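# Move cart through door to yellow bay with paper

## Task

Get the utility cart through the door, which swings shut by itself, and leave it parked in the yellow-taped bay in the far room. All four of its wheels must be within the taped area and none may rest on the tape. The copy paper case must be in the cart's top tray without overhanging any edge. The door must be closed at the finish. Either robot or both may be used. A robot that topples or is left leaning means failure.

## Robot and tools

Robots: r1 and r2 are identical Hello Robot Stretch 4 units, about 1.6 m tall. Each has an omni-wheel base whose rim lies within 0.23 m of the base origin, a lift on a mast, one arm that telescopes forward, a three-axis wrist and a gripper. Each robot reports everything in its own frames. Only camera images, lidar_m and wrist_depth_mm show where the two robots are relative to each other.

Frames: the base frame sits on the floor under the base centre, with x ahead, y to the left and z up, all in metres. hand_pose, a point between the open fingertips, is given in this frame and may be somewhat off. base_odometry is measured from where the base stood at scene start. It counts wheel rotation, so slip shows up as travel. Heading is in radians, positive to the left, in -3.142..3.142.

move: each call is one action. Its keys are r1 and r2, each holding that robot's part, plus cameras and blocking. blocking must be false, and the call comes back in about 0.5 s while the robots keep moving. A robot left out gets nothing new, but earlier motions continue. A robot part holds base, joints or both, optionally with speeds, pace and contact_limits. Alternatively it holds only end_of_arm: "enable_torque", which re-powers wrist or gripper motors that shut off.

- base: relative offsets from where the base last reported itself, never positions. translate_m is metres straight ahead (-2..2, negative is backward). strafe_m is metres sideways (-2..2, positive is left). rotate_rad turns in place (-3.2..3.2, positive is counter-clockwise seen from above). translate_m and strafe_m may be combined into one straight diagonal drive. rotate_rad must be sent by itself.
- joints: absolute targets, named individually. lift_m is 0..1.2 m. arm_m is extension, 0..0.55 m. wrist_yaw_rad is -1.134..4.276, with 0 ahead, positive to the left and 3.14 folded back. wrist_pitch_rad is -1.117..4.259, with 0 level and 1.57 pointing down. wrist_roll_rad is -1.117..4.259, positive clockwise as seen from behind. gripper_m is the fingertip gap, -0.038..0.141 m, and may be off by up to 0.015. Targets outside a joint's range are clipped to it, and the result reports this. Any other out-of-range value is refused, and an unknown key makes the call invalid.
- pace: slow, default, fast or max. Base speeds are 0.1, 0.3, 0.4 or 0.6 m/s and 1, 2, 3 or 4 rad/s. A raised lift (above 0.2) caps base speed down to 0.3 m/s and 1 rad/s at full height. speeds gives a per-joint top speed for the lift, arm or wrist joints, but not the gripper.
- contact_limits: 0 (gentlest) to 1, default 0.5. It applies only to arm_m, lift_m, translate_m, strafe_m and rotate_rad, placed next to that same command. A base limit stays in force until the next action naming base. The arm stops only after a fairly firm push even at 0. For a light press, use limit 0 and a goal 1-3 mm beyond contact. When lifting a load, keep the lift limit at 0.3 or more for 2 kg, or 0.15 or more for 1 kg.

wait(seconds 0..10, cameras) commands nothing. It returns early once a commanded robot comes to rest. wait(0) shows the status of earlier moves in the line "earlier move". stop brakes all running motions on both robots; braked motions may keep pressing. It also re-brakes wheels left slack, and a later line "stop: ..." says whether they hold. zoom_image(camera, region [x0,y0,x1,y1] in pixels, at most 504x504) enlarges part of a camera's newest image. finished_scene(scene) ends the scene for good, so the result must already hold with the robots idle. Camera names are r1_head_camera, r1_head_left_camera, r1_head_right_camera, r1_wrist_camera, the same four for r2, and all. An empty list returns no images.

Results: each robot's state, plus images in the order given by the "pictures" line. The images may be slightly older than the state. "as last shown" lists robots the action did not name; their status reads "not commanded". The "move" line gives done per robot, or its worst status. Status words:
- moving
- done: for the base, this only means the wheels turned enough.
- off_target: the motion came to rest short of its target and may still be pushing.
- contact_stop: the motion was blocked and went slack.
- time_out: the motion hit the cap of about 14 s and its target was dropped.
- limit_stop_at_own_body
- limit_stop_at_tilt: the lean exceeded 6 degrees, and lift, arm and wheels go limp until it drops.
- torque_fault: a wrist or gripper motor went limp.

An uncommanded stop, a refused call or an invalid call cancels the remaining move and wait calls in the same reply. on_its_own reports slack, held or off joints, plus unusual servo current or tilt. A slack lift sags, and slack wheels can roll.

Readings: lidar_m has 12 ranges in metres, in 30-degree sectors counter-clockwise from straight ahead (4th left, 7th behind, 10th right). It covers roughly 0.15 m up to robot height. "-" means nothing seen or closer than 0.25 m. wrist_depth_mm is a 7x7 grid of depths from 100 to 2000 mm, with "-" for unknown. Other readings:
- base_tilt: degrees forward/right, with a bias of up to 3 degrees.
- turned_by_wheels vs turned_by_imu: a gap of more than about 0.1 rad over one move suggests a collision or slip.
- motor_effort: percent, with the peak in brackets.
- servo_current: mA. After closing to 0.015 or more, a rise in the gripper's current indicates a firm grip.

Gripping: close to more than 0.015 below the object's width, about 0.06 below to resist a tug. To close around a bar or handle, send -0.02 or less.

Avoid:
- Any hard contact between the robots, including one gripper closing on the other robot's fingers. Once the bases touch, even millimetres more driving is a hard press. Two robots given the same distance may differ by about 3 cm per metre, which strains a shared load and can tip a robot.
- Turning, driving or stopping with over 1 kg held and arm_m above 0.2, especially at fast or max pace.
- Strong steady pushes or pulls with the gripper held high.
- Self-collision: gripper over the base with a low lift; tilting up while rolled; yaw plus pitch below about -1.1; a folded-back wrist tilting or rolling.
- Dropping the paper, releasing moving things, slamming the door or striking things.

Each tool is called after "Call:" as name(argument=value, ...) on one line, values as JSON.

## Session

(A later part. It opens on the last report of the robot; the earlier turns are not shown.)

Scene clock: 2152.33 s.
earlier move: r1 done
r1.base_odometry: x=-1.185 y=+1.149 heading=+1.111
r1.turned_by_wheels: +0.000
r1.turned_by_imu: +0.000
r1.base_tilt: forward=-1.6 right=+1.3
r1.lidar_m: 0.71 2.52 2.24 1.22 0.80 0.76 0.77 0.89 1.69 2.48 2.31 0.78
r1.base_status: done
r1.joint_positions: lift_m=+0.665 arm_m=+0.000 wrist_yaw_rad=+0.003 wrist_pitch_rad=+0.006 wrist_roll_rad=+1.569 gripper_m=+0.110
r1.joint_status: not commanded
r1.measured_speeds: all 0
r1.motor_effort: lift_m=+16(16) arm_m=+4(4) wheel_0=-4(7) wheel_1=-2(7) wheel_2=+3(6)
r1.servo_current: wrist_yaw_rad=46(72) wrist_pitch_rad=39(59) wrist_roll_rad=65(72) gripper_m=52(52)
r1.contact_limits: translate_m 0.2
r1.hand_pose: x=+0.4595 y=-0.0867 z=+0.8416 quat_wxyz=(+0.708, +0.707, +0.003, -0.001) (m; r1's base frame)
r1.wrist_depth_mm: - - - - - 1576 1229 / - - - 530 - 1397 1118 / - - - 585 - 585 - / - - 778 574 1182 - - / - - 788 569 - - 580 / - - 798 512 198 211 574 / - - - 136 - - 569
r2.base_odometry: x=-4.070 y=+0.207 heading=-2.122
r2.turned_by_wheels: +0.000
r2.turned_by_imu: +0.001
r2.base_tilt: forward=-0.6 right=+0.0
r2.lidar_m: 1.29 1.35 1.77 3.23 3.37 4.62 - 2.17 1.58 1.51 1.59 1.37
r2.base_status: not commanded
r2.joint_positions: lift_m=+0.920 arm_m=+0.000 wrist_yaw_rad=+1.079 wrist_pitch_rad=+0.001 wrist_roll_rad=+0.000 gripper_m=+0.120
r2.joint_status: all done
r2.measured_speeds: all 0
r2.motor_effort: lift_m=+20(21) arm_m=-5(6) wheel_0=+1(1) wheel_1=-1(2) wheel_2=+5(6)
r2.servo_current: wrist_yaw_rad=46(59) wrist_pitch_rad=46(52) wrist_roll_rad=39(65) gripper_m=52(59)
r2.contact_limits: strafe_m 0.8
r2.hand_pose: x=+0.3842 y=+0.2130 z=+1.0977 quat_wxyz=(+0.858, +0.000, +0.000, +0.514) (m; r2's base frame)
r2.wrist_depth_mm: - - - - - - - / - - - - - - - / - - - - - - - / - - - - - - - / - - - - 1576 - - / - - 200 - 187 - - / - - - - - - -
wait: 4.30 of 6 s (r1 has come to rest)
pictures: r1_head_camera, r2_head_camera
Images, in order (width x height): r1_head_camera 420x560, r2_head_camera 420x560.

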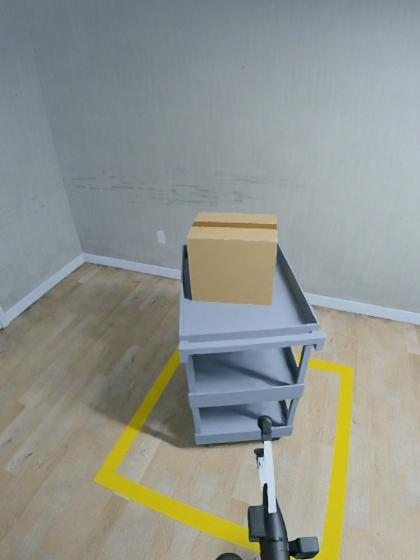

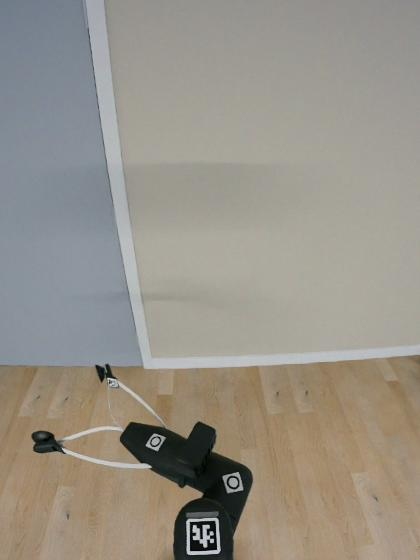

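Call:
move(r1={"base":{"strafe_m":0.55}}, r2={"base":{"rotate_rad":0.6}}, blocking=false, cameras=[])

Call:
wait(seconds=2, cameras=[])

Call:
wait(seconds=2, cameras=["r1_head_camera","r1_head_left_camera","r2_head_camera","r2_head_left_camera","r2_head_right_camera"])

Scene clock: 2174.80 s.
move: r1 moving; r2 moving
r1.base_odometry: x=-1.218 y=+1.165 heading=+1.111
r1.turned_by_wheels: +0.000
r1.turned_by_imu: +0.000
r1.base_tilt: forward=-1.6 right=+1.3
r1.lidar_m: 0.71 2.48 2.22 1.21 0.78 0.73 0.75 0.90 1.65 2.50 2.33 0.78
r1.base_status: strafe_m moving
r1.joint_positions: lift_m=+0.665 arm_m=+0.000 wrist_yaw_rad=+0.003 wrist_pitch_rad=+0.006 wrist_roll_rad=+1.569 gripper_m=+0.110
r1.joint_status: not commanded
r1.measured_speeds: translate_m=+0.000 strafe_m=+0.141 rotate_rad=-0.002 lift_m=+0.000 arm_m=+0.000 wrist_yaw_rad=+0.000 wrist_pitch_rad=+0.000 wrist_roll_rad=+0.000
r1.motor_effort: lift_m=+16(16) arm_m=+4(4) wheel_0=-10(12) wheel_1=+8(9) wheel_2=+0(2)
r1.servo_current: wrist_yaw_rad=59(72) wrist_pitch_rad=46(52) wrist_roll_rad=59(59) gripper_m=39(46)
r1.hand_pose: x=+0.4595 y=-0.0867 z=+0.8416 quat_wxyz=(+0.708, +0.707, +0.003, -0.001) (m; r1's base frame)
r1.wrist_depth_mm: - - - - - 1576 1205 / - - - 535 - 603 1060 / - - - 580 - 585 - / - - 788 580 - - - / - - 798 569 - - 580 / - - 809 504 202 211 569 / - - - 136 - 1618 1098
r2.base_odometry: x=-4.070 y=+0.207 heading=-1.890
r2.turned_by_wheels: +0.231
r2.turned_by_imu: +0.225
r2.base_tilt: forward=-0.7 right=+0.1
r2.lidar_m: 1.30 1.50 2.48 3.24 3.69 4.53 3.32 1.81 1.52 1.50 1.53 1.31
r2.base_status: rotate_rad moving
r2.joint_positions: lift_m=+0.920 arm_m=+0.000 wrist_yaw_rad=+1.079 wrist_pitch_rad=+0.001 wrist_roll_rad=+0.000 gripper_m=+0.120
r2.joint_status: not commanded
r2.measured_speeds: translate_m=+0.001 strafe_m=+0.002 rotate_rad=+0.898 lift_m=+0.000 arm_m=+0.000 wrist_yaw_rad=+0.000 wrist_pitch_rad=+0.000 wrist_roll_rad=+0.000
r2.motor_effort: lift_m=+20(21) arm_m=-5(5) wheel_0=-5(10) wheel_1=-9(10) wheel_2=-9(11)
r2.servo_current: wrist_yaw_rad=46(52) wrist_pitch_rad=33(46) wrist_roll_rad=59(59) gripper_m=52(52)
r2.hand_pose: x=+0.3842 y=+0.2130 z=+1.0977 quat_wxyz=(+0.858, +0.000, +0.000, +0.514) (m; r2's base frame)
r2.wrist_depth_mm: - - - - - - - / - - - - - - - / - - - - - - - / - - - - - - - / - - - - - - - / - - 201 - 197 - - / - - - - - - -
pictures: none
No camera images: "cameras" was empty.

Scene clock: 2175.73 s.
earlier move: r1 moving; r2 done
r1.base_odometry: x=-1.432 y=+1.271 heading=+1.111
r1.turned_by_wheels: +0.000
r1.turned_by_imu: +0.001
r1.base_tilt: forward=-1.6 right=+1.3
r1.lidar_m: 0.71 2.16 2.02 1.06 0.67 0.63 0.66 0.84 1.50 2.73 2.44 0.73
r1.base_status: strafe_m moving
r1.joint_positions: lift_m=+0.665 arm_m=+0.000 wrist_yaw_rad=+0.003 wrist_pitch_rad=+0.006 wrist_roll_rad=+1.569 gripper_m=+0.110
r1.joint_status: not commanded
r1.measured_speeds: translate_m=+0.000 strafe_m=+0.300 rotate_rad=-0.001 lift_m=+0.000 arm_m=+0.000 wrist_yaw_rad=+0.000 wrist_pitch_rad=+0.000 wrist_roll_rad=+0.000
r1.motor_effort: lift_m=+16(16) arm_m=+4(4) wheel_0=-6(12) wheel_1=+5(10) wheel_2=+0(2)
r1.servo_current: wrist_yaw_rad=46(72) wrist_pitch_rad=39(52) wrist_roll_rad=59(65) gripper_m=39(52)
r1.hand_pose: x=+0.4595 y=-0.0867 z=+0.8416 quat_wxyz=(+0.708, +0.707, +0.003, -0.001) (m; r1's base frame)
r1.wrist_depth_mm: - - - 521 - - - / - - 778 569 - 591 - / - - 798 569 - - 574 / - - 820 559 - - 569 / - - - - - 1708 1205 / - - - - 211 1397 1229 / - - - 142 - 1756 1229
r2.base_odometry: x=-4.070 y=+0.207 heading=-1.523
r2.turned_by_wheels: +0.368
r2.turned_by_imu: +0.358
r2.base_tilt: forward=-0.7 right=+0.1
r2.lidar_m: 1.38 2.05 3.24 3.42 4.63 4.49 2.02 1.55 1.51 1.64 1.33 1.30
r2.base_status: done
r2.joint_positions: lift_m=+0.920 arm_m=+0.000 wrist_yaw_rad=+1.079 wrist_pitch_rad=+0.001 wrist_roll_rad=+0.000 gripper_m=+0.120
r2.joint_status: not commanded
r2.measured_speeds: all 0
r2.motor_effort: lift_m=+20(21) arm_m=-5(6) wheel_0=-3(10) wheel_1=-5(10) wheel_2=-4(11)
r2.servo_current: wrist_yaw_rad=52(59) wrist_pitch_rad=46(52) wrist_roll_rad=46(59) gripper_m=46(59)
r2.hand_pose: x=+0.3842 y=+0.2130 z=+1.0977 quat_wxyz=(+0.858, +0.000, +0.000, +0.514) (m; r2's base frame)
r2.wrist_depth_mm: - - - - - - - / - - - - - - - / - - - - - - - / - - - - - - - / - - - - - - - / - - 201 - 200 - - / - - - - - - -
wait: 0.93 of 2 s (r2 has come to rest)
pictures: none
No camera images: "cameras" was empty.

Scene clock: 2177.47 s.
earlier move: r1 done
r1.base_odometry: x=-1.678 y=+1.393 heading=+1.111
r1.turned_by_wheels: +0.000
r1.turned_by_imu: +0.001
r1.base_tilt: forward=-1.6 right=+1.3
r1.lidar_m: 1.36 1.96 1.74 0.90 0.56 0.48 0.51 0.70 1.24 2.97 1.08 0.82
r1.base_status: done
r1.joint_positions: lift_m=+0.665 arm_m=+0.000 wrist_yaw_rad=+0.003 wrist_pitch_rad=+0.006 wrist_roll_rad=+1.569 gripper_m=+0.110
r1.joint_status: not commanded
r1.measured_speeds: all 0
r1.motor_effort: lift_m=+16(16) arm_m=+4(4) wheel_0=-1(12) wheel_1=-1(10) wheel_2=+0(2)
r1.servo_current: wrist_yaw_rad=59(72) wrist_pitch_rad=52(59) wrist_roll_rad=52(65) gripper_m=46(52)
r1.hand_pose: x=+0.4595 y=-0.0867 z=+0.8416 quat_wxyz=(+0.708, +0.707, +0.003, -0.001) (m; r1's base frame)
r1.wrist_depth_mm: - - 798 591 - - - / - - 866 820 1160 1182 - / - - - - - 1661 1138 / - - - - - 1708 1229 / - - - - - 1708 1205 / - - - - 211 1430 1229 / - - - 142 - 1756 1229
r2.base_odometry: x=-4.070 y=+0.207 heading=-1.523
r2.turned_by_wheels: +0.000
r2.turned_by_imu: +0.000
r2.base_tilt: forward=-0.6 right=+0.0
r2.lidar_m: 1.39 2.02 3.21 3.44 4.60 4.51 2.06 1.54 1.51 1.62 1.32 1.27
r2.base_status: done
r2.joint_positions: lift_m=+0.920 arm_m=+0.000 wrist_yaw_rad=+1.079 wrist_pitch_rad=+0.001 wrist_roll_rad=+0.000 gripper_m=+0.120
r2.joint_status: not commanded
r2.measured_speeds: all 0
r2.motor_effort: lift_m=+20(21) arm_m=-5(6) wheel_0=-3(10) wheel_1=-5(10) wheel_2=-3(11)
r2.servo_current: wrist_yaw_rad=33(59) wrist_pitch_rad=46(52) wrist_roll_rad=46(59) gripper_m=52(59)
r2.hand_pose: x=+0.3842 y=+0.2130 z=+1.0977 quat_wxyz=(+0.858, +0.000, +0.000, +0.514) (m; r2's base frame)
r2.wrist_depth_mm: - - - - - - - / - - - - - - - / - - - - - - - / - - - - - - - / - - - - - - - / - - 201 - 199 - - / - - - - - - -
wait: 1.73 of 2 s (r1 has come to rest)
pictures: r1_head_camera, r1_head_left_camera, r2_head_camera, r2_head_left_camera, r2_head_right_camera
Images, in order (width x height): r1_head_camera 420x560, r1_head_left_camera 420x672, r2_head_camera 420x560, r2_head_left_camera 420x672, r2_head_right_camera 420x672.

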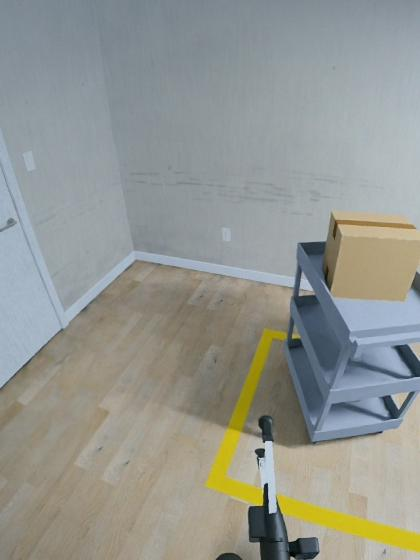

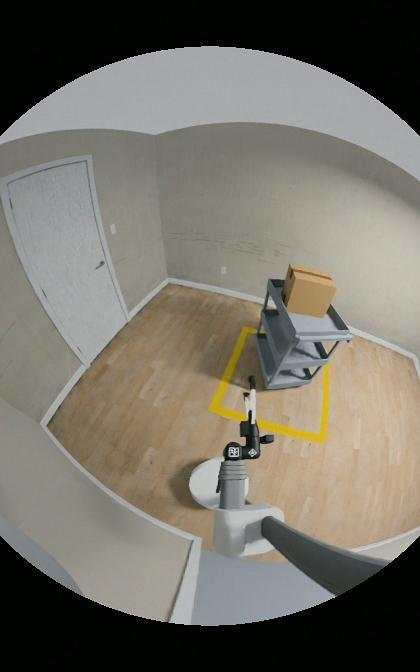

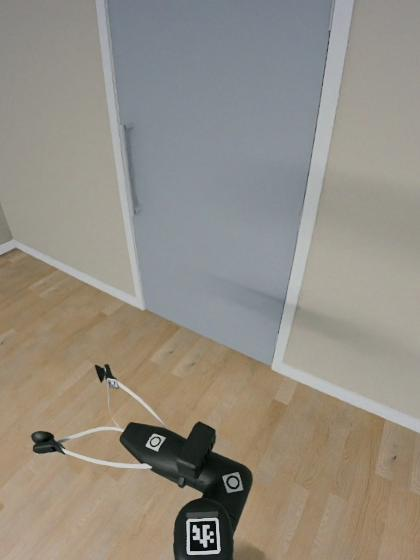

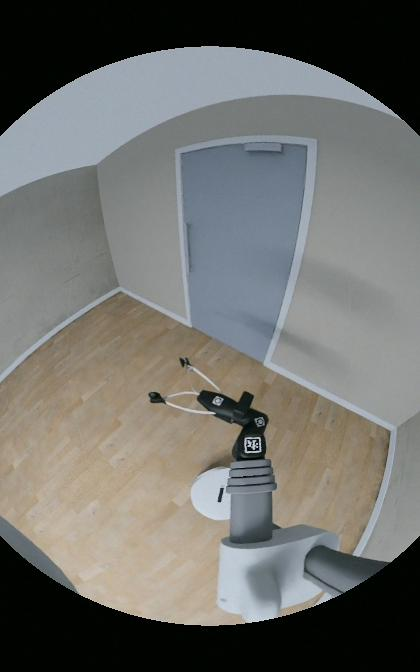

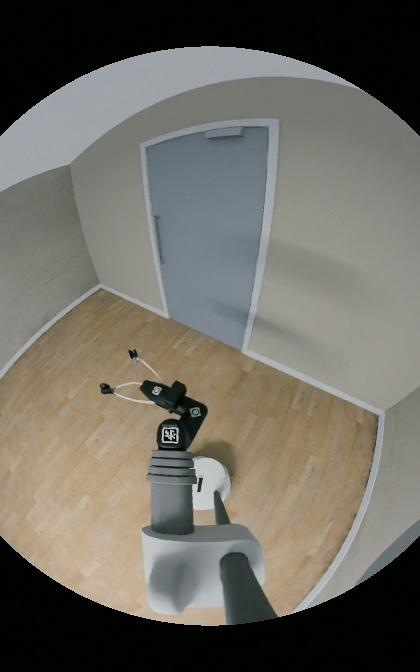

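Call:
zoom_image(camera="r1_head_camera", region=[190, 300, 420, 560])

Call:
zoom_image(camera="r1_head_left_camera", region=[200, 300, 370, 450])

Scaled by 1.938 from the camera's 420x560 image, which has a finer 600x800 frame.

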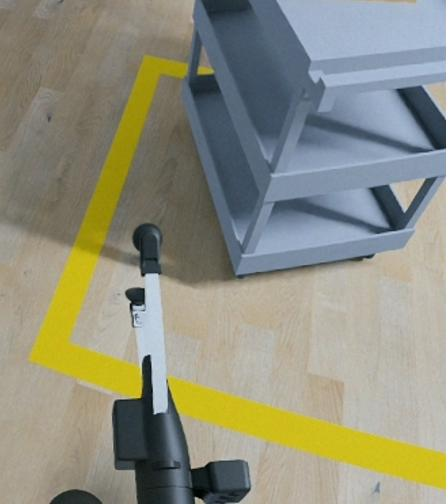

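Scaled by 2.965 from the camera's 420x672 image, which has a finer 600x960 frame.

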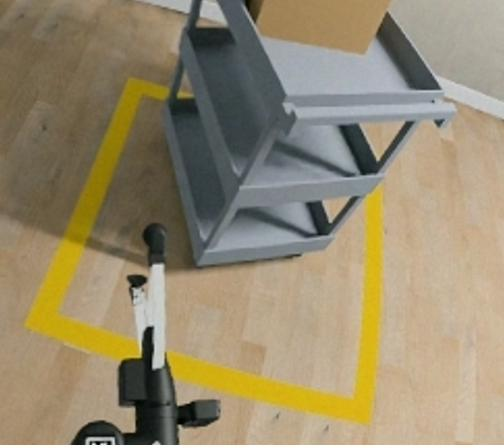

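Call:
move(r1={"base":{"strafe_m":-1.6}}, blocking=false, cameras=[])

Call:
wait(seconds=8, cameras=[])

Call:
move(r1={"base":{"rotate_rad":0.6}}, blocking=false, cameras=[])

Call:
wait(seconds=2, cameras=["r1_head_camera"])

Call:
zoom_image(camera="r1_head_camera", region=[40, 250, 420, 560])

Scene clock: 2199.60 s.
move: r1 moving
r1.base_odometry: x=-1.646 y=+1.377 heading=+1.111
r1.turned_by_wheels: +0.000
r1.turned_by_imu: +0.000
r1.base_tilt: forward=-1.6 right=+1.3
r1.lidar_m: 1.27 1.99 1.79 0.94 0.56 0.49 0.59 0.74 1.24 2.95 1.09 0.82
r1.base_status: strafe_m moving
r1.joint_positions: lift_m=+0.665 arm_m=+0.000 wrist_yaw_rad=+0.003 wrist_pitch_rad=+0.006 wrist_roll_rad=+1.569 gripper_m=+0.110
r1.joint_status: not commanded
r1.measured_speeds: translate_m=+0.000 strafe_m=-0.140 rotate_rad=+0.002 lift_m=+0.000 arm_m=+0.000 wrist_yaw_rad=+0.000 wrist_pitch_rad=+0.000 wrist_roll_rad=+0.000
r1.motor_effort: lift_m=+16(16) arm_m=+4(4) wheel_0=+9(11) wheel_1=-9(9) wheel_2=+0(2)
r1.servo_current: wrist_yaw_rad=46(72) wrist_pitch_rad=52(52) wrist_roll_rad=46(72) gripper_m=46(46)
r1.hand_pose: x=+0.4595 y=-0.0867 z=+0.8416 quat_wxyz=(+0.708, +0.707, +0.003, -0.001) (m; r1's base frame)
r1.wrist_depth_mm: - - 788 559 - - - / - - 809 809 - 1160 - / - - - - - 1661 1160 / - - - - - 1708 1205 / - - - - - 1708 1182 / - - - - 211 1464 1229 / - - - 142 - 1708 1229
r2: as last shown
r2.base_tilt: forward=-0.6 right=+0.1
r2.lidar_m: 1.39 2.04 3.23 3.44 4.63 4.50 2.06 1.56 1.51 1.60 1.33 1.30
r2.motor_effort: lift_m=+21(21) arm_m=-5(6) wheel_0=-3(3) wheel_1=-5(5) wheel_2=-3(4)
r2.servo_current: wrist_yaw_rad=52(52) wrist_pitch_rad=39(46) wrist_roll_rad=33(59) gripper_m=52(52)
r2.wrist_depth_mm: - - - - - - - / - - - - - - - / - - - - - - - / - - - - - - - / - - - - - - - / - - 200 - 199 - - / - - - - - - -
pictures: none
No camera images: "cameras" was empty.

Scene clock: 2205.77 s.
earlier move: r1 done
r1.base_odometry: x=-0.244 y=+0.683 heading=+1.111
r1.turned_by_wheels: +0.000
r1.turned_by_imu: -0.008
r1.base_tilt: forward=-1.6 right=+1.3
r1.lidar_m: 1.76 1.06 1.06 1.86 1.22 1.02 1.04 1.29 1.45 1.46 1.79 1.72
r1.base_status: done
r1.joint_positions: lift_m=+0.665 arm_m=+0.000 wrist_yaw_rad=+0.003 wrist_pitch_rad=+0.006 wrist_roll_rad=+1.569 gripper_m=+0.110
r1.joint_status: not commanded
r1.measured_speeds: all 0
r1.motor_effort: lift_m=+16(16) arm_m=+4(4) wheel_0=+2(11) wheel_1=+0(10) wheel_2=+1(3)
r1.servo_current: wrist_yaw_rad=52(72) wrist_pitch_rad=52(59) wrist_roll_rad=39(72) gripper_m=46(52)
r1.hand_pose: x=+0.4595 y=-0.0867 z=+0.8416 quat_wxyz=(+0.708, +0.707, +0.003, -0.001) (m; r1's base frame)
r1.wrist_depth_mm: - - - - - - 1205 / - - - - - 1397 1182 / - - - - - 1464 1182 / - - - - - 1537 1205 / - - - - - 1661 1205 / - 190 183 - 188 1430 1205 / - - - 136 - 1661 1308
r2.base_odometry: x=-4.070 y=+0.207 heading=-1.523
r2.turned_by_wheels: +0.000
r2.turned_by_imu: +0.001
r2.base_tilt: forward=-0.6 right=+0.1
r2.lidar_m: 1.40 2.00 3.23 3.47 4.62 4.53 2.04 1.56 1.50 1.58 1.33 1.30
r2.base_status: not commanded
r2.joint_positions: lift_m=+0.920 arm_m=+0.000 wrist_yaw_rad=+1.079 wrist_pitch_rad=+0.001 wrist_roll_rad=+0.000 gripper_m=+0.120
r2.joint_status: not commanded
r2.measured_speeds: all 0
r2.motor_effort: lift_m=+20(21) arm_m=-5(6) wheel_0=-3(3) wheel_1=-5(6) wheel_2=-3(4)
r2.servo_current: wrist_yaw_rad=52(59) wrist_pitch_rad=46(52) wrist_roll_rad=33(59) gripper_m=52(59)
r2.hand_pose: x=+0.3842 y=+0.2130 z=+1.0977 quat_wxyz=(+0.858, +0.000, +0.000, +0.514) (m; r2's base frame)
r2.wrist_depth_mm: - - - - - - - / - - - - - - - / - - - - - - - / - - - - - - - / - - - - - - - / - - 201 - 199 - - / - - - - - - -
wait: 6.17 of 8 s (r1 has come to rest)
pictures: none
No camera images: "cameras" was empty.

Scene clock: 2206.27 s.
move: r1 moving
r1.base_odometry: x=-0.244 y=+0.683 heading=+1.364
r1.turned_by_wheels: +0.252
r1.turned_by_imu: +0.253
r1.base_tilt: forward=-1.6 right=+1.3
r1.lidar_m: 1.61 1.05 3.23 1.52 1.07 1.02 1.11 1.50 1.46 1.56 1.78 1.72
r1.base_status: rotate_rad moving
r1.joint_positions: lift_m=+0.665 arm_m=+0.000 wrist_yaw_rad=+0.002 wrist_pitch_rad=+0.006 wrist_roll_rad=+1.569 gripper_m=+0.110
r1.joint_status: not commanded
r1.measured_speeds: translate_m=+0.002 strafe_m=+0.001 rotate_rad=+0.977 lift_m=+0.000 arm_m=+0.000 wrist_yaw_rad=+0.000 wrist_pitch_rad=+0.000 wrist_roll_rad=+0.000
r1.motor_effort: lift_m=+16(16) arm_m=+4(4) wheel_0=-7(8) wheel_1=-9(9) wheel_2=-8(8)
r1.servo_current: wrist_yaw_rad=46(72) wrist_pitch_rad=52(52) wrist_roll_rad=46(52) gripper_m=46(52)
r1.hand_pose: x=+0.4595 y=-0.0868 z=+0.8416 quat_wxyz=(+0.708, +0.707, +0.003, -0.001) (m; r1's base frame)
r1.wrist_depth_mm: - - - - - - 1182 / - - - - - 1366 1205 / - - - - - 1537 1182 / - - - - - 1618 1205 / - - - - - 1618 1308 / - 216 212 - 198 1430 1182 / - - - 142 - 1756 1160
r2: as last shown
r2.turned_by_imu: +0.000
r2.base_tilt: forward=-0.7 right=+0.1
r2.lidar_m: 1.39 2.02 3.23 3.43 4.61 4.52 2.05 1.55 1.52 1.61 1.33 1.29
r2.motor_effort: lift_m=+20(21) arm_m=-5(6) wheel_0=-3(3) wheel_1=-5(5) wheel_2=-3(4)
r2.servo_current: wrist_yaw_rad=33(52) wrist_pitch_rad=39(46) wrist_roll_rad=46(52) gripper_m=52(59)
pictures: none
No camera images: "cameras" was empty.

Scene clock: 2207.17 s.
earlier move: r1 done
r1.base_odometry: x=-0.244 y=+0.683 heading=+1.711
r1.turned_by_wheels: +0.347
r1.turned_by_imu: +0.350
r1.base_tilt: forward=-1.6 right=+1.2
r1.lidar_m: 1.02 1.15 1.73 1.23 1.02 1.04 1.36 1.46 1.48 1.86 1.71 1.75
r1.base_status: done
r1.joint_positions: lift_m=+0.665 arm_m=+0.000 wrist_yaw_rad=+0.002 wrist_pitch_rad=+0.006 wrist_roll_rad=+1.569 gripper_m=+0.110
r1.joint_status: not commanded
r1.measured_speeds: all 0
r1.motor_effort: lift_m=+16(16) arm_m=+4(4) wheel_0=-2(9) wheel_1=-2(9) wheel_2=+1(8)
r1.servo_current: wrist_yaw_rad=39(72) wrist_pitch_rad=46(52) wrist_roll_rad=52(72) gripper_m=46(52)
r1.hand_pose: x=+0.4595 y=-0.0868 z=+0.8416 quat_wxyz=(+0.708, +0.707, +0.003, -0.001) (m; r1's base frame)
r1.wrist_depth_mm: - - - - - 1430 1182 / - - - - - 1576 1229 / - - - - - 1756 1160 / - - - - - 1464 1205 / - - - 1229 - 1537 1160 / - - 1078 1078 196 198 891 / - - - 143 991 1808 991
r2.base_odometry: x=-4.070 y=+0.207 heading=-1.523
r2.turned_by_wheels: +0.000
r2.turned_by_imu: +0.000
r2.base_tilt: forward=-0.7 right=+0.1
r2.lidar_m: 1.40 2.02 3.24 3.47 4.61 4.51 2.00 1.58 1.49 1.61 1.34 1.29
r2.base_status: not commanded
r2.joint_positions: lift_m=+0.920 arm_m=+0.000 wrist_yaw_rad=+1.079 wrist_pitch_rad=+0.001 wrist_roll_rad=+0.000 gripper_m=+0.120
r2.joint_status: not commanded
r2.measured_speeds: all 0
r2.motor_effort: lift_m=+21(21) arm_m=-5(6) wheel_0=-3(3) wheel_1=-5(5) wheel_2=-3(4)
r2.servo_current: wrist_yaw_rad=46(52) wrist_pitch_rad=39(46) wrist_roll_rad=46(52) gripper_m=52(59)
r2.hand_pose: x=+0.3842 y=+0.2130 z=+1.0977 quat_wxyz=(+0.858, +0.000, +0.000, +0.514) (m; r2's base frame)
r2.wrist_depth_mm: - - - - - - - / - - - - - - - / - - - - - - - / - - - - - - - / - - - - - - - / - - 200 - 199 - - / - - - - - - -
wait: 0.90 of 2 s (r1 has come to rest)
pictures: r1_head_camera
Images, in order (width x height): r1_head_camera 420x560.

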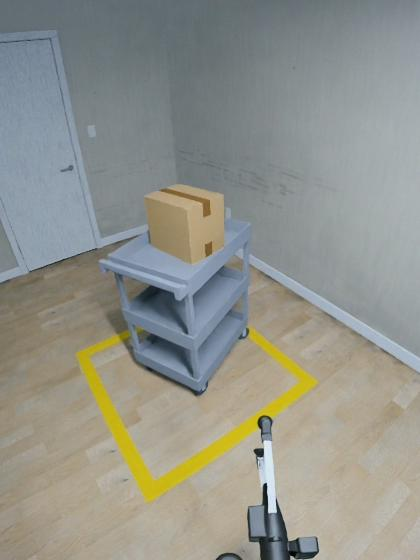

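Scaled by 1.326 from the camera's 420x560 image, which has a finer 600x800 frame.

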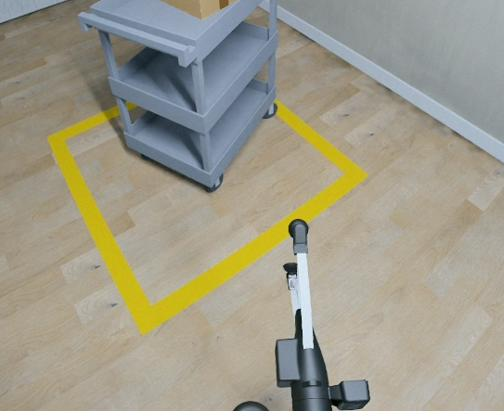

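Call:
zoom_image(camera="r1_head_camera", region=[190, 290, 330, 410])

Scaled by 3.600 from the camera's 420x560 image, which has a finer 600x800 frame.

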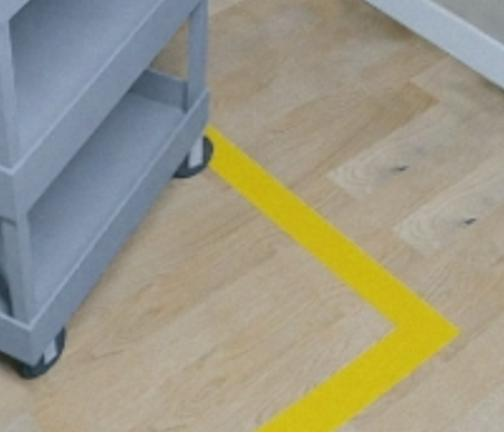

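Call:
move(r1={"base":{"rotate_rad":-0.6}}, blocking=false, cameras=[])

Call:
wait(seconds=2, cameras=[])

Call:
move(r1={"base":{"strafe_m":1.04}}, blocking=false, cameras=[])

Call:
wait(seconds=7, cameras=[])

Call:
move(r1={"base":{"translate_m":0.28},"pace":"slow"}, blocking=false, cameras=[])

Call:
wait(seconds=6, cameras=["r1_head_camera"])

Scene clock: 2233.97 s.
move: r1 moving
r1.base_odometry: x=-0.244 y=+0.683 heading=+1.459
r1.turned_by_wheels: -0.252
r1.turned_by_imu: -0.253
r1.base_tilt: forward=-1.6 right=+1.3
r1.lidar_m: 1.33 1.03 2.57 1.39 1.05 1.01 1.14 1.48 1.46 1.60 1.73 1.72
r1.base_status: rotate_rad moving
r1.joint_positions: lift_m=+0.665 arm_m=+0.000 wrist_yaw_rad=+0.002 wrist_pitch_rad=+0.006 wrist_roll_rad=+1.569 gripper_m=+0.110
r1.joint_status: not commanded
r1.measured_speeds: translate_m=+0.001 strafe_m=+0.000 rotate_rad=-0.974 lift_m=+0.000 arm_m=+0.000 wrist_yaw_rad=+0.000 wrist_pitch_rad=+0.000 wrist_roll_rad=+0.000
r1.motor_effort: lift_m=+16(16) arm_m=+4(4) wheel_0=+7(9) wheel_1=+6(9) wheel_2=+7(7)
r1.servo_current: wrist_yaw_rad=59(72) wrist_pitch_rad=46(52) wrist_roll_rad=52(59) gripper_m=33(52)
r1.hand_pose: x=+0.4595 y=-0.0868 z=+0.8416 quat_wxyz=(+0.708, +0.707, +0.003, -0.001) (m; r1's base frame)
r1.wrist_depth_mm: - - - - - 1430 1160 / - - - - - 1499 1182 / - - - - - 1576 1205 / - - - - - 1708 1205 / - - - - - 1756 1182 / - - - - 196 211 1205 / - - - 142 - - -
r2: as last shown
r2.base_tilt: forward=-0.7 right=+0.0
r2.lidar_m: 1.42 2.04 3.23 3.42 4.61 4.50 2.04 1.54 1.51 1.62 1.33 1.29
r2.motor_effort: lift_m=+20(21) arm_m=-5(6) wheel_0=-3(3) wheel_1=-5(5) wheel_2=-3(4)
r2.servo_current: wrist_yaw_rad=46(59) wrist_pitch_rad=39(46) wrist_roll_rad=46(59) gripper_m=46(59)
r2.wrist_depth_mm: - - - - - - - / - - - - - - - / - - - - - - - / - - - - - - - / - - - - - - - / - - 201 - 199 - - / - - - - - - -
pictures: none
No camera images: "cameras" was empty.

Scene clock: 2234.87 s.
earlier move: r1 done
r1.base_odometry: x=-0.245 y=+0.683 heading=+1.111
r1.turned_by_wheels: -0.347
r1.turned_by_imu: -0.350
r1.base_tilt: forward=-1.6 right=+1.3
r1.lidar_m: 1.72 1.04 1.08 1.86 1.25 1.03 1.04 1.27 1.48 1.48 1.79 1.74
r1.base_status: done
r1.joint_positions: lift_m=+0.665 arm_m=+0.000 wrist_yaw_rad=+0.002 wrist_pitch_rad=+0.006 wrist_roll_rad=+1.569 gripper_m=+0.110
r1.joint_status: not commanded
r1.measured_speeds: all 0
r1.motor_effort: lift_m=+16(16) arm_m=+4(4) wheel_0=+3(9) wheel_1=-1(9) wheel_2=+1(8)
r1.servo_current: wrist_yaw_rad=39(72) wrist_pitch_rad=46(52) wrist_roll_rad=59(65) gripper_m=46(52)
r1.hand_pose: x=+0.4594 y=-0.0868 z=+0.8416 quat_wxyz=(+0.708, +0.707, +0.003, -0.001) (m; r1's base frame)
r1.wrist_depth_mm: - - - - - - 1160 / - - - - - 1430 1182 / - - - - - 1464 1205 / - - - - - 1499 1182 / - - - - - 1499 1229 / - 191 183 - 189 1430 1229 / - - - 136 - 1618 1281
r2.base_odometry: x=-4.070 y=+0.207 heading=-1.523
r2.turned_by_wheels: +0.000
r2.turned_by_imu: +0.000
r2.base_tilt: forward=-0.7 right=+0.1
r2.lidar_m: 1.36 2.01 3.22 3.44 4.62 4.51 2.07 1.55 1.51 1.64 1.33 1.29
r2.base_status: not commanded
r2.joint_positions: lift_m=+0.920 arm_m=+0.000 wrist_yaw_rad=+1.079 wrist_pitch_rad=+0.001 wrist_roll_rad=+0.000 gripper_m=+0.120
r2.joint_status: not commanded
r2.measured_speeds: all 0
r2.motor_effort: lift_m=+21(21) arm_m=-5(6) wheel_0=-3(3) wheel_1=-5(5) wheel_2=-4(4)
r2.servo_current: wrist_yaw_rad=46(59) wrist_pitch_rad=39(46) wrist_roll_rad=46(59) gripper_m=52(59)
r2.hand_pose: x=+0.3842 y=+0.2130 z=+1.0977 quat_wxyz=(+0.858, +0.000, +0.000, +0.514) (m; r2's base frame)
r2.wrist_depth_mm: - - - - - - - / - - - - - - - / - - - - - - - / - - - - - - - / - - - - - - - / - - 201 - 199 - - / - - - - - - -
wait: 0.90 of 2 s (r1 has come to rest)
pictures: none
No camera images: "cameras" was empty.

Scene clock: 2235.37 s.
move: r1 moving
r1.base_odometry: x=-0.277 y=+0.699 heading=+1.111
r1.turned_by_wheels: +0.000
r1.turned_by_imu: +0.000
r1.base_tilt: forward=-1.6 right=+1.3
r1.lidar_m: 1.75 1.04 1.05 1.82 1.26 1.01 1.02 1.26 1.49 1.50 1.83 1.74
r1.base_status: strafe_m moving
r1.joint_positions: lift_m=+0.665 arm_m=+0.000 wrist_yaw_rad=+0.002 wrist_pitch_rad=+0.006 wrist_roll_rad=+1.569 gripper_m=+0.110
r1.joint_status: not commanded
r1.measured_speeds: translate_m=+0.000 strafe_m=+0.140 rotate_rad=+0.002 lift_m=+0.000 arm_m=+0.000 wrist_yaw_rad=+0.000 wrist_pitch_rad=+0.000 wrist_roll_rad=+0.000
r1.motor_effort: lift_m=+16(16) arm_m=+4(4) wheel_0=-10(11) wheel_1=+9(9) wheel_2=+1(2)
r1.servo_current: wrist_yaw_rad=46(59) wrist_pitch_rad=46(52) wrist_roll_rad=52(59) gripper_m=46(52)
r1.hand_pose: x=+0.4594 y=-0.0868 z=+0.8416 quat_wxyz=(+0.708, +0.707, +0.003, -0.001) (m; r1's base frame)
r1.wrist_depth_mm: - - - - - - 1182 / - - - - - 1397 1205 / - - - - - 1499 1205 / - - - - - 1537 1205 / - - - - - 1618 1229 / - 191 183 - 189 1430 1229 / - - - 136 - 1618 1308
r2: as last shown
r2.lidar_m: 1.39 2.04 3.22 3.44 4.61 4.50 2.04 1.54 1.52 1.61 1.33 1.29
r2.motor_effort: lift_m=+20(21) arm_m=-5(5) wheel_0=-3(3) wheel_1=-5(6) wheel_2=-3(4)
r2.servo_current: wrist_yaw_rad=46(52) wrist_pitch_rad=46(46) wrist_roll_rad=52(65) gripper_m=46(59)
r2.wrist_depth_mm: - - - - - - - / - - - - - - - / - - - - - - - / - - - - - - - / - - - - - - - / - - 200 - 199 - - / - - - - - - -
pictures: none
No camera images: "cameras" was empty.

Scene clock: 2239.67 s.
earlier move: r1 done
r1.base_odometry: x=-1.177 y=+1.144 heading=+1.111
r1.turned_by_wheels: +0.000
r1.turned_by_imu: +0.005
r1.base_tilt: forward=-1.6 right=+1.3
r1.lidar_m: 0.72 2.54 2.27 1.24 0.81 0.76 0.77 0.90 1.70 2.47 2.31 0.76
r1.base_status: done
r1.joint_positions: lift_m=+0.665 arm_m=+0.000 wrist_yaw_rad=+0.002 wrist_pitch_rad=+0.006 wrist_roll_rad=+1.569 gripper_m=+0.110
r1.joint_status: not commanded
r1.measured_speeds: all 0
r1.motor_effort: lift_m=+16(16) arm_m=+4(4) wheel_0=-2(11) wheel_1=+0(11) wheel_2=+0(2)
r1.servo_current: wrist_yaw_rad=59(65) wrist_pitch_rad=46(59) wrist_roll_rad=39(72) gripper_m=39(52)
r1.hand_pose: x=+0.4594 y=-0.0868 z=+0.8416 quat_wxyz=(+0.708, +0.707, +0.003, -0.001) (m; r1's base frame)
r1.wrist_depth_mm: - - - - - 1537 1205 / - - - - - 1464 1138 / - - - 591 - 597 - / - - 788 585 - - - / - - 798 569 - - 580 / - - 798 508 198 210 574 / - - - 136 - - 569
r2.base_odometry: x=-4.070 y=+0.207 heading=-1.523
r2.turned_by_wheels: +0.000
r2.turned_by_imu: +0.001
r2.base_tilt: forward=-0.7 right=+0.0
r2.lidar_m: 1.36 2.01 3.24 3.43 4.61 4.50 2.04 1.55 1.50 1.62 1.33 1.27
r2.base_status: not commanded
r2.joint_positions: lift_m=+0.920 arm_m=+0.000 wrist_yaw_rad=+1.079 wrist_pitch_rad=+0.001 wrist_roll_rad=+0.000 gripper_m=+0.120
r2.joint_status: not commanded
r2.measured_speeds: all 0
r2.motor_effort: lift_m=+20(21) arm_m=-5(6) wheel_0=-2(4) wheel_1=-5(6) wheel_2=-3(4)
r2.servo_current: wrist_yaw_rad=46(65) wrist_pitch_rad=39(46) wrist_roll_rad=46(65) gripper_m=52(65)
r2.hand_pose: x=+0.3842 y=+0.2130 z=+1.0977 quat_wxyz=(+0.858, +0.000, +0.000, +0.514) (m; r2's base frame)
r2.wrist_depth_mm: - - - - - - - / - - - - - - - / - - - - - - - / - - - - - - - / - - - - - - - / - - 201 - 200 - - / - - - - - - -
wait: 4.30 of 7 s (r1 has come to rest)
pictures: none
No camera images: "cameras" was empty.

Scene clock: 2240.17 s.
move: r1 moving
r1.base_odometry: x=-1.171 y=+1.156 heading=+1.112
r1.turned_by_wheels: +0.000
r1.turned_by_imu: +0.001
r1.base_tilt: forward=-1.6 right=+1.3
r1.lidar_m: 0.69 2.53 2.25 1.28 0.81 0.77 0.78 0.90 1.76 2.46 2.32 0.76
r1.base_status: translate_m moving
r1.joint_positions: lift_m=+0.665 arm_m=+0.000 wrist_yaw_rad=+0.002 wrist_pitch_rad=+0.006 wrist_roll_rad=+1.569 gripper_m=+0.110
r1.joint_status: not commanded
r1.measured_speeds: translate_m=+0.049 strafe_m=+0.000 rotate_rad=+0.003 lift_m=+0.000 arm_m=+0.000 wrist_yaw_rad=+0.000 wrist_pitch_rad=+0.000 wrist_roll_rad=+0.000
r1.motor_effort: lift_m=+16(16) arm_m=+4(4) wheel_0=+4(4) wheel_1=+4(5) wheel_2=-4(6)
r1.servo_current: wrist_yaw_rad=59(65) wrist_pitch_rad=46(52) wrist_roll_rad=46(52) gripper_m=39(46)
r1.hand_pose: x=+0.4594 y=-0.0868 z=+0.8416 quat_wxyz=(+0.708, +0.707, +0.003, -0.001) (m; r1's base frame)
r1.wrist_depth_mm: - - - - - 1499 1229 / - - - - - 1499 1118 / - - - 580 - 585 580 / - - 768 564 - - 580 / - - 768 559 - - 569 / - - 798 500 197 209 559 / - - - 136 - - 554
r2: as last shown
r2.turned_by_imu: +0.000
r2.base_tilt: forward=-0.7 right=+0.1
r2.lidar_m: 1.38 2.01 3.23 3.42 4.59 4.50 2.06 1.53 1.49 1.62 1.32 1.30
r2.motor_effort: lift_m=+20(21) arm_m=-5(5) wheel_0=-3(3) wheel_1=-5(5) wheel_2=-3(4)
r2.servo_current: wrist_yaw_rad=39(52) wrist_pitch_rad=39(46) wrist_roll_rad=52(59) gripper_m=46(52)
r2.wrist_depth_mm: - - - - - - - / - - - - - - - / - - - - - - - / - - - - - - - / - - - - - - - / - - 200 - 199 - - / - - - - - - -
pictures: none
No camera images: "cameras" was empty.

Scene clock: 2243.77 s.
earlier move: r1 done
r1.base_odometry: x=-1.053 y=+1.395 heading=+1.112
r1.turned_by_wheels: +0.000
r1.turned_by_imu: +0.000
r1.base_tilt: forward=-1.6 right=+1.3
r1.lidar_m: 0.43 0.46 2.18 1.69 1.05 0.98 1.03 1.16 2.32 2.56 2.05 0.49
r1.base_status: done
r1.joint_positions: lift_m=+0.665 arm_m=+0.000 wrist_yaw_rad=+0.002 wrist_pitch_rad=+0.006 wrist_roll_rad=+1.569 gripper_m=+0.110
r1.joint_status: not commanded
r1.measured_speeds: all 0
r1.motor_effort: lift_m=+16(16) arm_m=+4(4) wheel_0=+4(7) wheel_1=+3(6) wheel_2=-2(7)
r1.servo_current: wrist_yaw_rad=52(72) wrist_pitch_rad=39(59) wrist_roll_rad=65(72) gripper_m=46(52)
r1.hand_pose: x=+0.4594 y=-0.0868 z=+0.8416 quat_wxyz=(+0.708, +0.707, +0.003, -0.001) (m; r1's base frame)
r1.wrist_depth_mm: - - - 264 320 325 330 / - - - 309 - 1499 - / - - - - 307 - - / - 500 500 - 304 - - / - 504 508 - 301 - - / - 198 236 - 195 - - / - 189 535 136 - - -
r2.base_odometry: x=-4.070 y=+0.207 heading=-1.523
r2.turned_by_wheels: +0.000
r2.turned_by_imu: +0.001
r2.base_tilt: forward=-0.7 right=+0.1
r2.lidar_m: 1.38 2.02 3.22 3.46 4.62 4.51 2.04 1.57 1.51 1.63 1.30 1.28
r2.base_status: not commanded
r2.joint_positions: lift_m=+0.920 arm_m=+0.000 wrist_yaw_rad=+1.079 wrist_pitch_rad=+0.001 wrist_roll_rad=+0.000 gripper_m=+0.120
r2.joint_status: not commanded
r2.measured_speeds: all 0
r2.motor_effort: lift_m=+20(21) arm_m=-5(6) wheel_0=-3(3) wheel_1=-5(6) wheel_2=-4(4)
r2.servo_current: wrist_yaw_rad=52(59) wrist_pitch_rad=39(52) wrist_roll_rad=39(59) gripper_m=52(59)
r2.hand_pose: x=+0.3842 y=+0.2130 z=+1.0977 quat_wxyz=(+0.858, +0.000, +0.000, +0.514) (m; r2's base frame)
r2.wrist_depth_mm: - - - - - - - / - - - - - - - / - - - - - - - / - - - - - - - / - - - - - - - / - - 201 - 199 - - / - - - - - - -
wait: 3.60 of 6 s (r1 has come to rest)
pictures: r1_head_camera
Images, in order (width x height): r1_head_camera 420x560.

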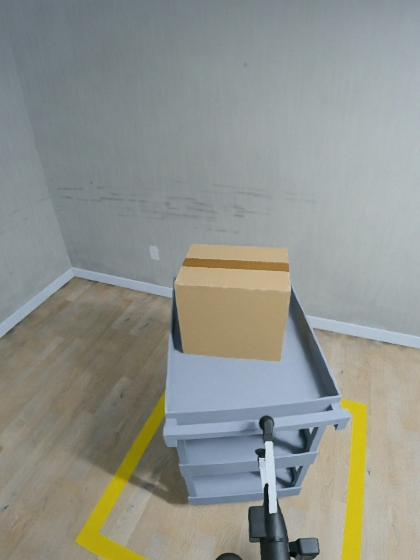

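Call:
move(r1={"base":{"translate_m":0.105,"strafe_m":0.02},"pace":"slow"}, blocking=false, cameras=[])

Call:
wait(seconds=4, cameras=[])

Call:
move(r1={"joints":{"gripper_m":-0.03}}, blocking=false, cameras=[])

Call:
wait(seconds=2.5, cameras=["r1_head_camera"])

Scene clock: 2251.23 s.
move: r1 moving
r1.base_odometry: x=-1.049 y=+1.408 heading=+1.112
r1.turned_by_wheels: +0.000
r1.turned_by_imu: +0.000
r1.base_tilt: forward=-1.6 right=+1.2
r1.lidar_m: 0.43 0.44 2.15 1.73 1.10 1.02 1.05 1.18 2.37 2.58 2.01 0.48
r1.base_status: translate_m moving; strafe_m moving
r1.joint_positions: lift_m=+0.665 arm_m=+0.000 wrist_yaw_rad=+0.002 wrist_pitch_rad=+0.006 wrist_roll_rad=+1.569 gripper_m=+0.110
r1.joint_status: not commanded
r1.measured_speeds: translate_m=+0.048 strafe_m=+0.009 rotate_rad=-0.001 lift_m=+0.000 arm_m=+0.000 wrist_yaw_rad=+0.000 wrist_pitch_rad=+0.000 wrist_roll_rad=+0.000
r1.motor_effort: lift_m=+15(16) arm_m=+4(4) wheel_0=+2(6) wheel_1=+4(6) wheel_2=-6(6)
r1.servo_current: wrist_yaw_rad=52(78) wrist_pitch_rad=46(59) wrist_roll_rad=59(59) gripper_m=46(52)
r1.hand_pose: x=+0.4594 y=-0.0868 z=+0.8416 quat_wxyz=(+0.708, +0.707, +0.003, -0.001) (m; r1's base frame)
r1.wrist_depth_mm: - - - 301 310 309 312 / - - - - - 1430 - / - - - - 294 - - / - 488 488 - 293 - - / - 496 500 - 290 - - / - 197 225 - 196 - - / - 508 517 136 283 - -
r2: as last shown
r2.turned_by_imu: +0.000
r2.lidar_m: 1.35 2.02 3.22 3.44 4.61 4.50 2.04 1.52 1.51 1.62 1.32 1.32
r2.motor_effort: lift_m=+21(21) arm_m=-5(6) wheel_0=-3(3) wheel_1=-5(5) wheel_2=-3(4)
r2.servo_current: wrist_yaw_rad=39(52) wrist_pitch_rad=33(46) wrist_roll_rad=52(52) gripper_m=46(52)
r2.wrist_depth_mm: - - - - - - - / - - - - - - - / - - - - - - - / - - - - - - - / - - - - - - - / - - 200 - 199 - - / - - - - - - -
pictures: none
No camera images: "cameras" was empty.

Scene clock: 2253.07 s.
earlier move: r1 done
r1.base_odometry: x=-1.024 y=+1.498 heading=+1.112
r1.turned_by_wheels: +0.000
r1.turned_by_imu: +0.000
r1.base_tilt: forward=-1.6 right=+1.2
r1.lidar_m: 0.34 0.37 2.11 1.84 1.17 1.06 1.14 1.24 2.55 2.61 1.93 0.41
r1.base_status: done
r1.joint_positions: lift_m=+0.665 arm_m=+0.000 wrist_yaw_rad=-0.001 wrist_pitch_rad=+0.003 wrist_roll_rad=+1.569 gripper_m=+0.110
r1.joint_status: not commanded
r1.measured_speeds: all 0
r1.motor_effort: lift_m=+16(16) arm_m=+4(4) wheel_0=+2(6) wheel_1=+2(7) wheel_2=-4(8)
r1.servo_current: wrist_yaw_rad=39(78) wrist_pitch_rad=39(59) wrist_roll_rad=46(59) gripper_m=39(52)
r1.hand_pose: x=+0.4591 y=-0.0878 z=+0.8427 quat_wxyz=(+0.708, +0.707, +0.000, -0.001) (m; r1's base frame)
r1.wrist_depth_mm: - - - 227 227 - 1205 / - - - 223 224 - - / - - - 219 220 - - / - 415 418 216 217 - - / - 424 421 213 214 - - / - 208 430 211 209 - - / - 439 439 149 207 - -
r2.base_odometry: x=-4.070 y=+0.207 heading=-1.523
r2.turned_by_wheels: +0.000
r2.turned_by_imu: +0.000
r2.base_tilt: forward=-0.7 right=+0.1
r2.lidar_m: 1.40 1.99 3.23 3.46 4.61 4.50 2.01 1.55 1.51 1.63 1.33 1.28
r2.base_status: not commanded
r2.joint_positions: lift_m=+0.920 arm_m=+0.000 wrist_yaw_rad=+1.079 wrist_pitch_rad=+0.001 wrist_roll_rad=+0.000 gripper_m=+0.120
r2.joint_status: not commanded
r2.measured_speeds: all 0
r2.motor_effort: lift_m=+20(21) arm_m=-5(6) wheel_0=-2(4) wheel_1=-5(6) wheel_2=-3(4)
r2.servo_current: wrist_yaw_rad=39(59) wrist_pitch_rad=39(46) wrist_roll_rad=39(59) gripper_m=52(59)
r2.hand_pose: x=+0.3842 y=+0.2130 z=+1.0977 quat_wxyz=(+0.858, +0.000, +0.000, +0.514) (m; r2's base frame)
r2.wrist_depth_mm: - - - - - - - / - - - - - - - / - - - - - - - / - - - - - - - / - - - - - - - / - - 200 - 199 - - / - - - - - - -
wait: 1.83 of 4 s (r1 has come to rest)
pictures: none
No camera images: "cameras" was empty.

Scene clock: 2253.57 s.
move: r1 moving
r1.base_odometry: x=-1.024 y=+1.498 heading=+1.112
r1.turned_by_wheels: +0.000
r1.turned_by_imu: +0.000
r1.base_tilt: forward=-1.6 right=+1.3
r1.lidar_m: 0.35 0.36 2.11 1.84 1.17 1.08 1.12 1.28 2.52 2.63 1.94 0.40
r1.base_status: not commanded
r1.joint_positions: lift_m=+0.665 arm_m=+0.000 wrist_yaw_rad=-0.001 wrist_pitch_rad=+0.003 wrist_roll_rad=+1.569 gripper_m=+0.095
r1.joint_status: gripper_m moving
r1.measured_speeds: translate_m=+0.000 strafe_m=+0.000 rotate_rad=+0.000 lift_m=+0.000 arm_m=+0.000 wrist_yaw_rad=+0.000 wrist_pitch_rad=+0.003 wrist_roll_rad=+0.000
r1.motor_effort: lift_m=+16(16) arm_m=+4(4) wheel_0=+3(3) wheel_1=+3(3) wheel_2=-4(4)
r1.servo_current: wrist_yaw_rad=46(72) wrist_pitch_rad=39(46) wrist_roll_rad=52(59) gripper_m=111(111)
r1.hand_pose: x=+0.4591 y=-0.0878 z=+0.8427 quat_wxyz=(+0.708, +0.707, +0.000, -0.001) (m; r1's base frame)
r1.wrist_depth_mm: - - - 227 228 - 1182 / - - - 223 225 - - / - - - 220 220 - - / - 418 413 216 218 - - / - 418 424 213 214 - - / - 424 211 210 211 - - / - 433 439 150 208 - -
r2: as last shown
r2.lidar_m: 1.37 2.04 3.20 3.45 4.63 4.51 2.04 1.54 1.50 1.63 1.29 1.29
r2.motor_effort: lift_m=+20(21) arm_m=-6(6) wheel_0=-3(3) wheel_1=-5(5) wheel_2=-4(4)
r2.servo_current: wrist_yaw_rad=46(59) wrist_pitch_rad=39(39) wrist_roll_rad=46(59) gripper_m=52(65)
r2.wrist_depth_mm: - - - - - - - / - - - - - - - / - - - - - - - / - - - - - - - / - - - - - - - / - - 202 - 199 - - / - - - - - - -
pictures: none
No camera images: "cameras" was empty.

Scene clock: 2255.20 s.
earlier move: r1 done
r1.base_odometry: x=-1.024 y=+1.498 heading=+1.112
r1.turned_by_wheels: +0.000
r1.turned_by_imu: +0.000
r1.base_tilt: forward=-1.6 right=+1.3
r1.lidar_m: 0.35 0.38 2.11 1.85 1.17 1.08 1.13 1.29 2.54 2.62 1.92 0.43
r1.base_status: not commanded
r1.joint_positions: lift_m=+0.665 arm_m=+0.000 wrist_yaw_rad=-0.001 wrist_pitch_rad=+0.012 wrist_roll_rad=+1.569 gripper_m=-0.028
r1.joint_status: all done
r1.measured_speeds: all 0
r1.motor_effort: lift_m=+16(16) arm_m=-4(4) wheel_0=+1(3) wheel_1=+2(3) wheel_2=-1(4)
r1.servo_current: wrist_yaw_rad=52(78) wrist_pitch_rad=59(72) wrist_roll_rad=33(65) gripper_m=143(364)
r1.hand_pose: x=+0.4592 y=-0.0878 z=+0.8399 quat_wxyz=(+0.708, +0.707, +0.004, -0.005) (m; r1's base frame)
r1.wrist_depth_mm: - - - 225 228 1366 1182 / - - - 223 224 - - / - - - 220 221 - - / - 413 415 216 218 - - / - 418 421 213 216 - - / - 424 181 210 198 161 - / - 163 436 208 207 158 -
r2.base_odometry: x=-4.070 y=+0.207 heading=-1.523
r2.turned_by_wheels: +0.000
r2.turned_by_imu: +0.000
r2.base_tilt: forward=-0.7 right=+0.1
r2.lidar_m: 1.40 2.01 3.23 3.43 4.61 4.51 2.02 1.55 1.51 1.64 1.32 1.29
r2.base_status: not commanded
r2.joint_positions: lift_m=+0.920 arm_m=+0.000 wrist_yaw_rad=+1.079 wrist_pitch_rad=+0.001 wrist_roll_rad=+0.000 gripper_m=+0.120
r2.joint_status: not commanded
r2.measured_speeds: all 0
r2.motor_effort: lift_m=+20(21) arm_m=-5(6) wheel_0=-3(3) wheel_1=-5(5) wheel_2=-4(4)
r2.servo_current: wrist_yaw_rad=46(65) wrist_pitch_rad=39(46) wrist_roll_rad=52(59) gripper_m=52(65)
r2.hand_pose: x=+0.3842 y=+0.2130 z=+1.0977 quat_wxyz=(+0.858, +0.000, +0.000, +0.514) (m; r2's base frame)
r2.wrist_depth_mm: - - - - - - - / - - - - - - - / - - - - - - - / - - - - - - - / - - - - - - - / - - 202 - 199 - - / - - - - - - -
wait: 1.63 of 2.5 s (r1 has come to rest)
pictures: r1_head_camera
Images, in order (width x height): r1_head_camera 420x560.

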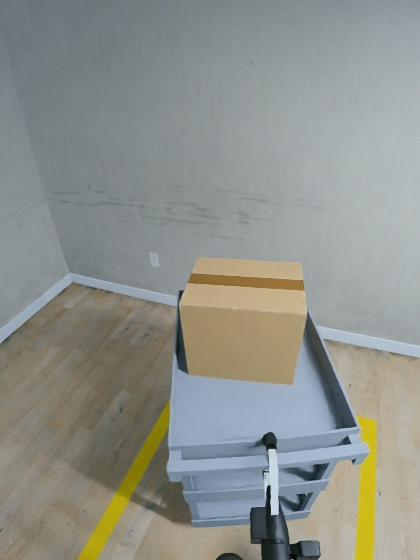

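Call:
move(r1={"base":{"translate_m":-0.15},"pace":"slow","contact_limits":{"translate_m":0.8}}, blocking=false, cameras=[])

Call:
wait(seconds=4, cameras=["r1_head_camera"])

Scene clock: 2262.00 s.
move: r1 moving
r1.base_odometry: x=-1.029 y=+1.487 heading=+1.111
r1.turned_by_wheels: -0.001
r1.turned_by_imu: -0.001
r1.base_tilt: forward=-1.6 right=+1.2
r1.lidar_m: 0.37 0.40 2.10 1.84 1.16 1.06 1.13 1.26 2.51 2.61 1.94 0.42
r1.base_status: translate_m moving
r1.joint_positions: lift_m=+0.665 arm_m=+0.000 wrist_yaw_rad=-0.002 wrist_pitch_rad=+0.011 wrist_roll_rad=+1.569 gripper_m=-0.028
r1.joint_status: not commanded
r1.measured_speeds: translate_m=-0.049 strafe_m=+0.000 rotate_rad=+0.000 lift_m=+0.000 arm_m=-0.007 wrist_yaw_rad=-0.012 wrist_pitch_rad=-0.045 wrist_roll_rad=+0.000
r1.motor_effort: lift_m=+16(16) arm_m=+1(4) wheel_0=-7(7) wheel_1=-2(5) wheel_2=+4(5)
r1.servo_current: wrist_yaw_rad=46(65) wrist_pitch_rad=65(78) wrist_roll_rad=46(59) gripper_m=130(150)
r1.contact_limits: translate_m 0.8
r1.hand_pose: x=+0.4589 y=-0.0880 z=+0.8403 quat_wxyz=(+0.708, +0.707, +0.003, -0.004) (m; r1's base frame)
r1.wrist_depth_mm: - - - 236 239 1397 1138 / - - - 235 235 - - / - - - 231 233 - - / - 424 421 227 229 - - / - 433 424 224 225 - - / - 436 178 220 198 162 - / - 161 176 217 167 152 -
r2: as last shown
r2.lidar_m: 1.40 2.00 3.23 3.41 4.62 4.50 2.03 1.54 1.50 1.64 1.35 1.29
r2.motor_effort: lift_m=+20(21) arm_m=-5(5) wheel_0=-3(3) wheel_1=-5(5) wheel_2=-4(4)
r2.servo_current: wrist_yaw_rad=46(52) wrist_pitch_rad=39(46) wrist_roll_rad=46(46) gripper_m=46(52)
r2.wrist_depth_mm: - - - - - - - / - - - - - - - / - - - - - - - / - - - - - - - / - - - - - - - / - - 201 - 199 - - / - - - - - - -
pictures: none
No camera images: "cameras" was empty.

Scene clock: 2264.30 s.
earlier move: r1 done
r1.base_odometry: x=-1.090 y=+1.364 heading=+1.112
r1.turned_by_wheels: +0.000
r1.turned_by_imu: +0.000
r1.base_tilt: forward=-1.6 right=+1.3
r1.lidar_m: 0.38 0.38 2.17 1.61 1.03 0.95 0.97 1.11 2.19 2.54 2.08 0.43
r1.base_status: done
r1.joint_positions: lift_m=+0.665 arm_m=+0.000 wrist_yaw_rad=-0.001 wrist_pitch_rad=-0.003 wrist_roll_rad=+1.569 gripper_m=-0.029
r1.joint_status: not commanded
r1.measured_speeds: all 0
r1.motor_effort: lift_m=+16(16) arm_m=-4(6) wheel_0=-3(11) wheel_1=-3(8) wheel_2=+5(11)
r1.servo_current: wrist_yaw_rad=52(65) wrist_pitch_rad=46(78) wrist_roll_rad=52(65) gripper_m=65(150)
r1.contact_limits: translate_m 0.8
r1.hand_pose: x=+0.4593 y=-0.0877 z=+0.8443 quat_wxyz=(+0.708, +0.707, -0.001, +0.001) (m; r1's base frame)
r1.wrist_depth_mm: - - - 248 248 1430 1229 / - - - 245 246 - - / - - - 241 241 - - / - 442 439 237 238 - - / - 452 445 234 236 - - / - 459 187 189 231 - - / - 155 466 171 226 127 -
r2.base_odometry: x=-4.070 y=+0.207 heading=-1.523
r2.turned_by_wheels: +0.000
r2.turned_by_imu: +0.000
r2.base_tilt: forward=-0.6 right=+0.1
r2.lidar_m: 1.40 2.00 3.23 3.44 4.61 4.51 2.03 1.57 1.50 1.62 1.34 1.29
r2.base_status: not commanded
r2.joint_positions: lift_m=+0.920 arm_m=+0.000 wrist_yaw_rad=+1.079 wrist_pitch_rad=+0.001 wrist_roll_rad=+0.000 gripper_m=+0.120
r2.joint_status: not commanded
r2.measured_speeds: all 0
r2.motor_effort: lift_m=+20(21) arm_m=-5(6) wheel_0=-3(3) wheel_1=-5(6) wheel_2=-3(4)
r2.servo_current: wrist_yaw_rad=46(59) wrist_pitch_rad=39(46) wrist_roll_rad=52(65) gripper_m=59(59)
r2.hand_pose: x=+0.3842 y=+0.2130 z=+1.0977 quat_wxyz=(+0.858, +0.000, +0.000, +0.514) (m; r2's base frame)
r2.wrist_depth_mm: - - - - - - - / - - - - - - - / - - - - - - - / - - - - - - - / - - - - - - - / - - 201 - 198 - - / - - - - - - -
wait: 2.30 of 4 s (r1 has come to rest)
pictures: r1_head_camera
Images, in order (width x height): r1_head_camera 420x560.

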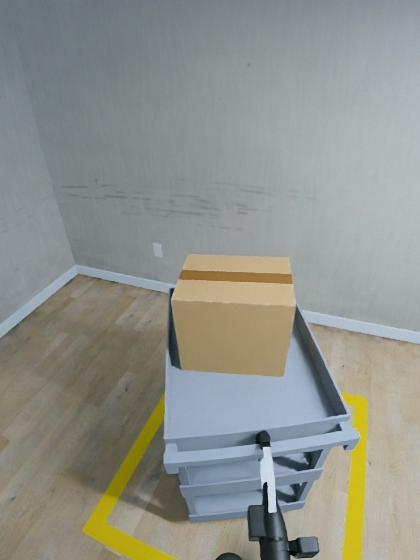

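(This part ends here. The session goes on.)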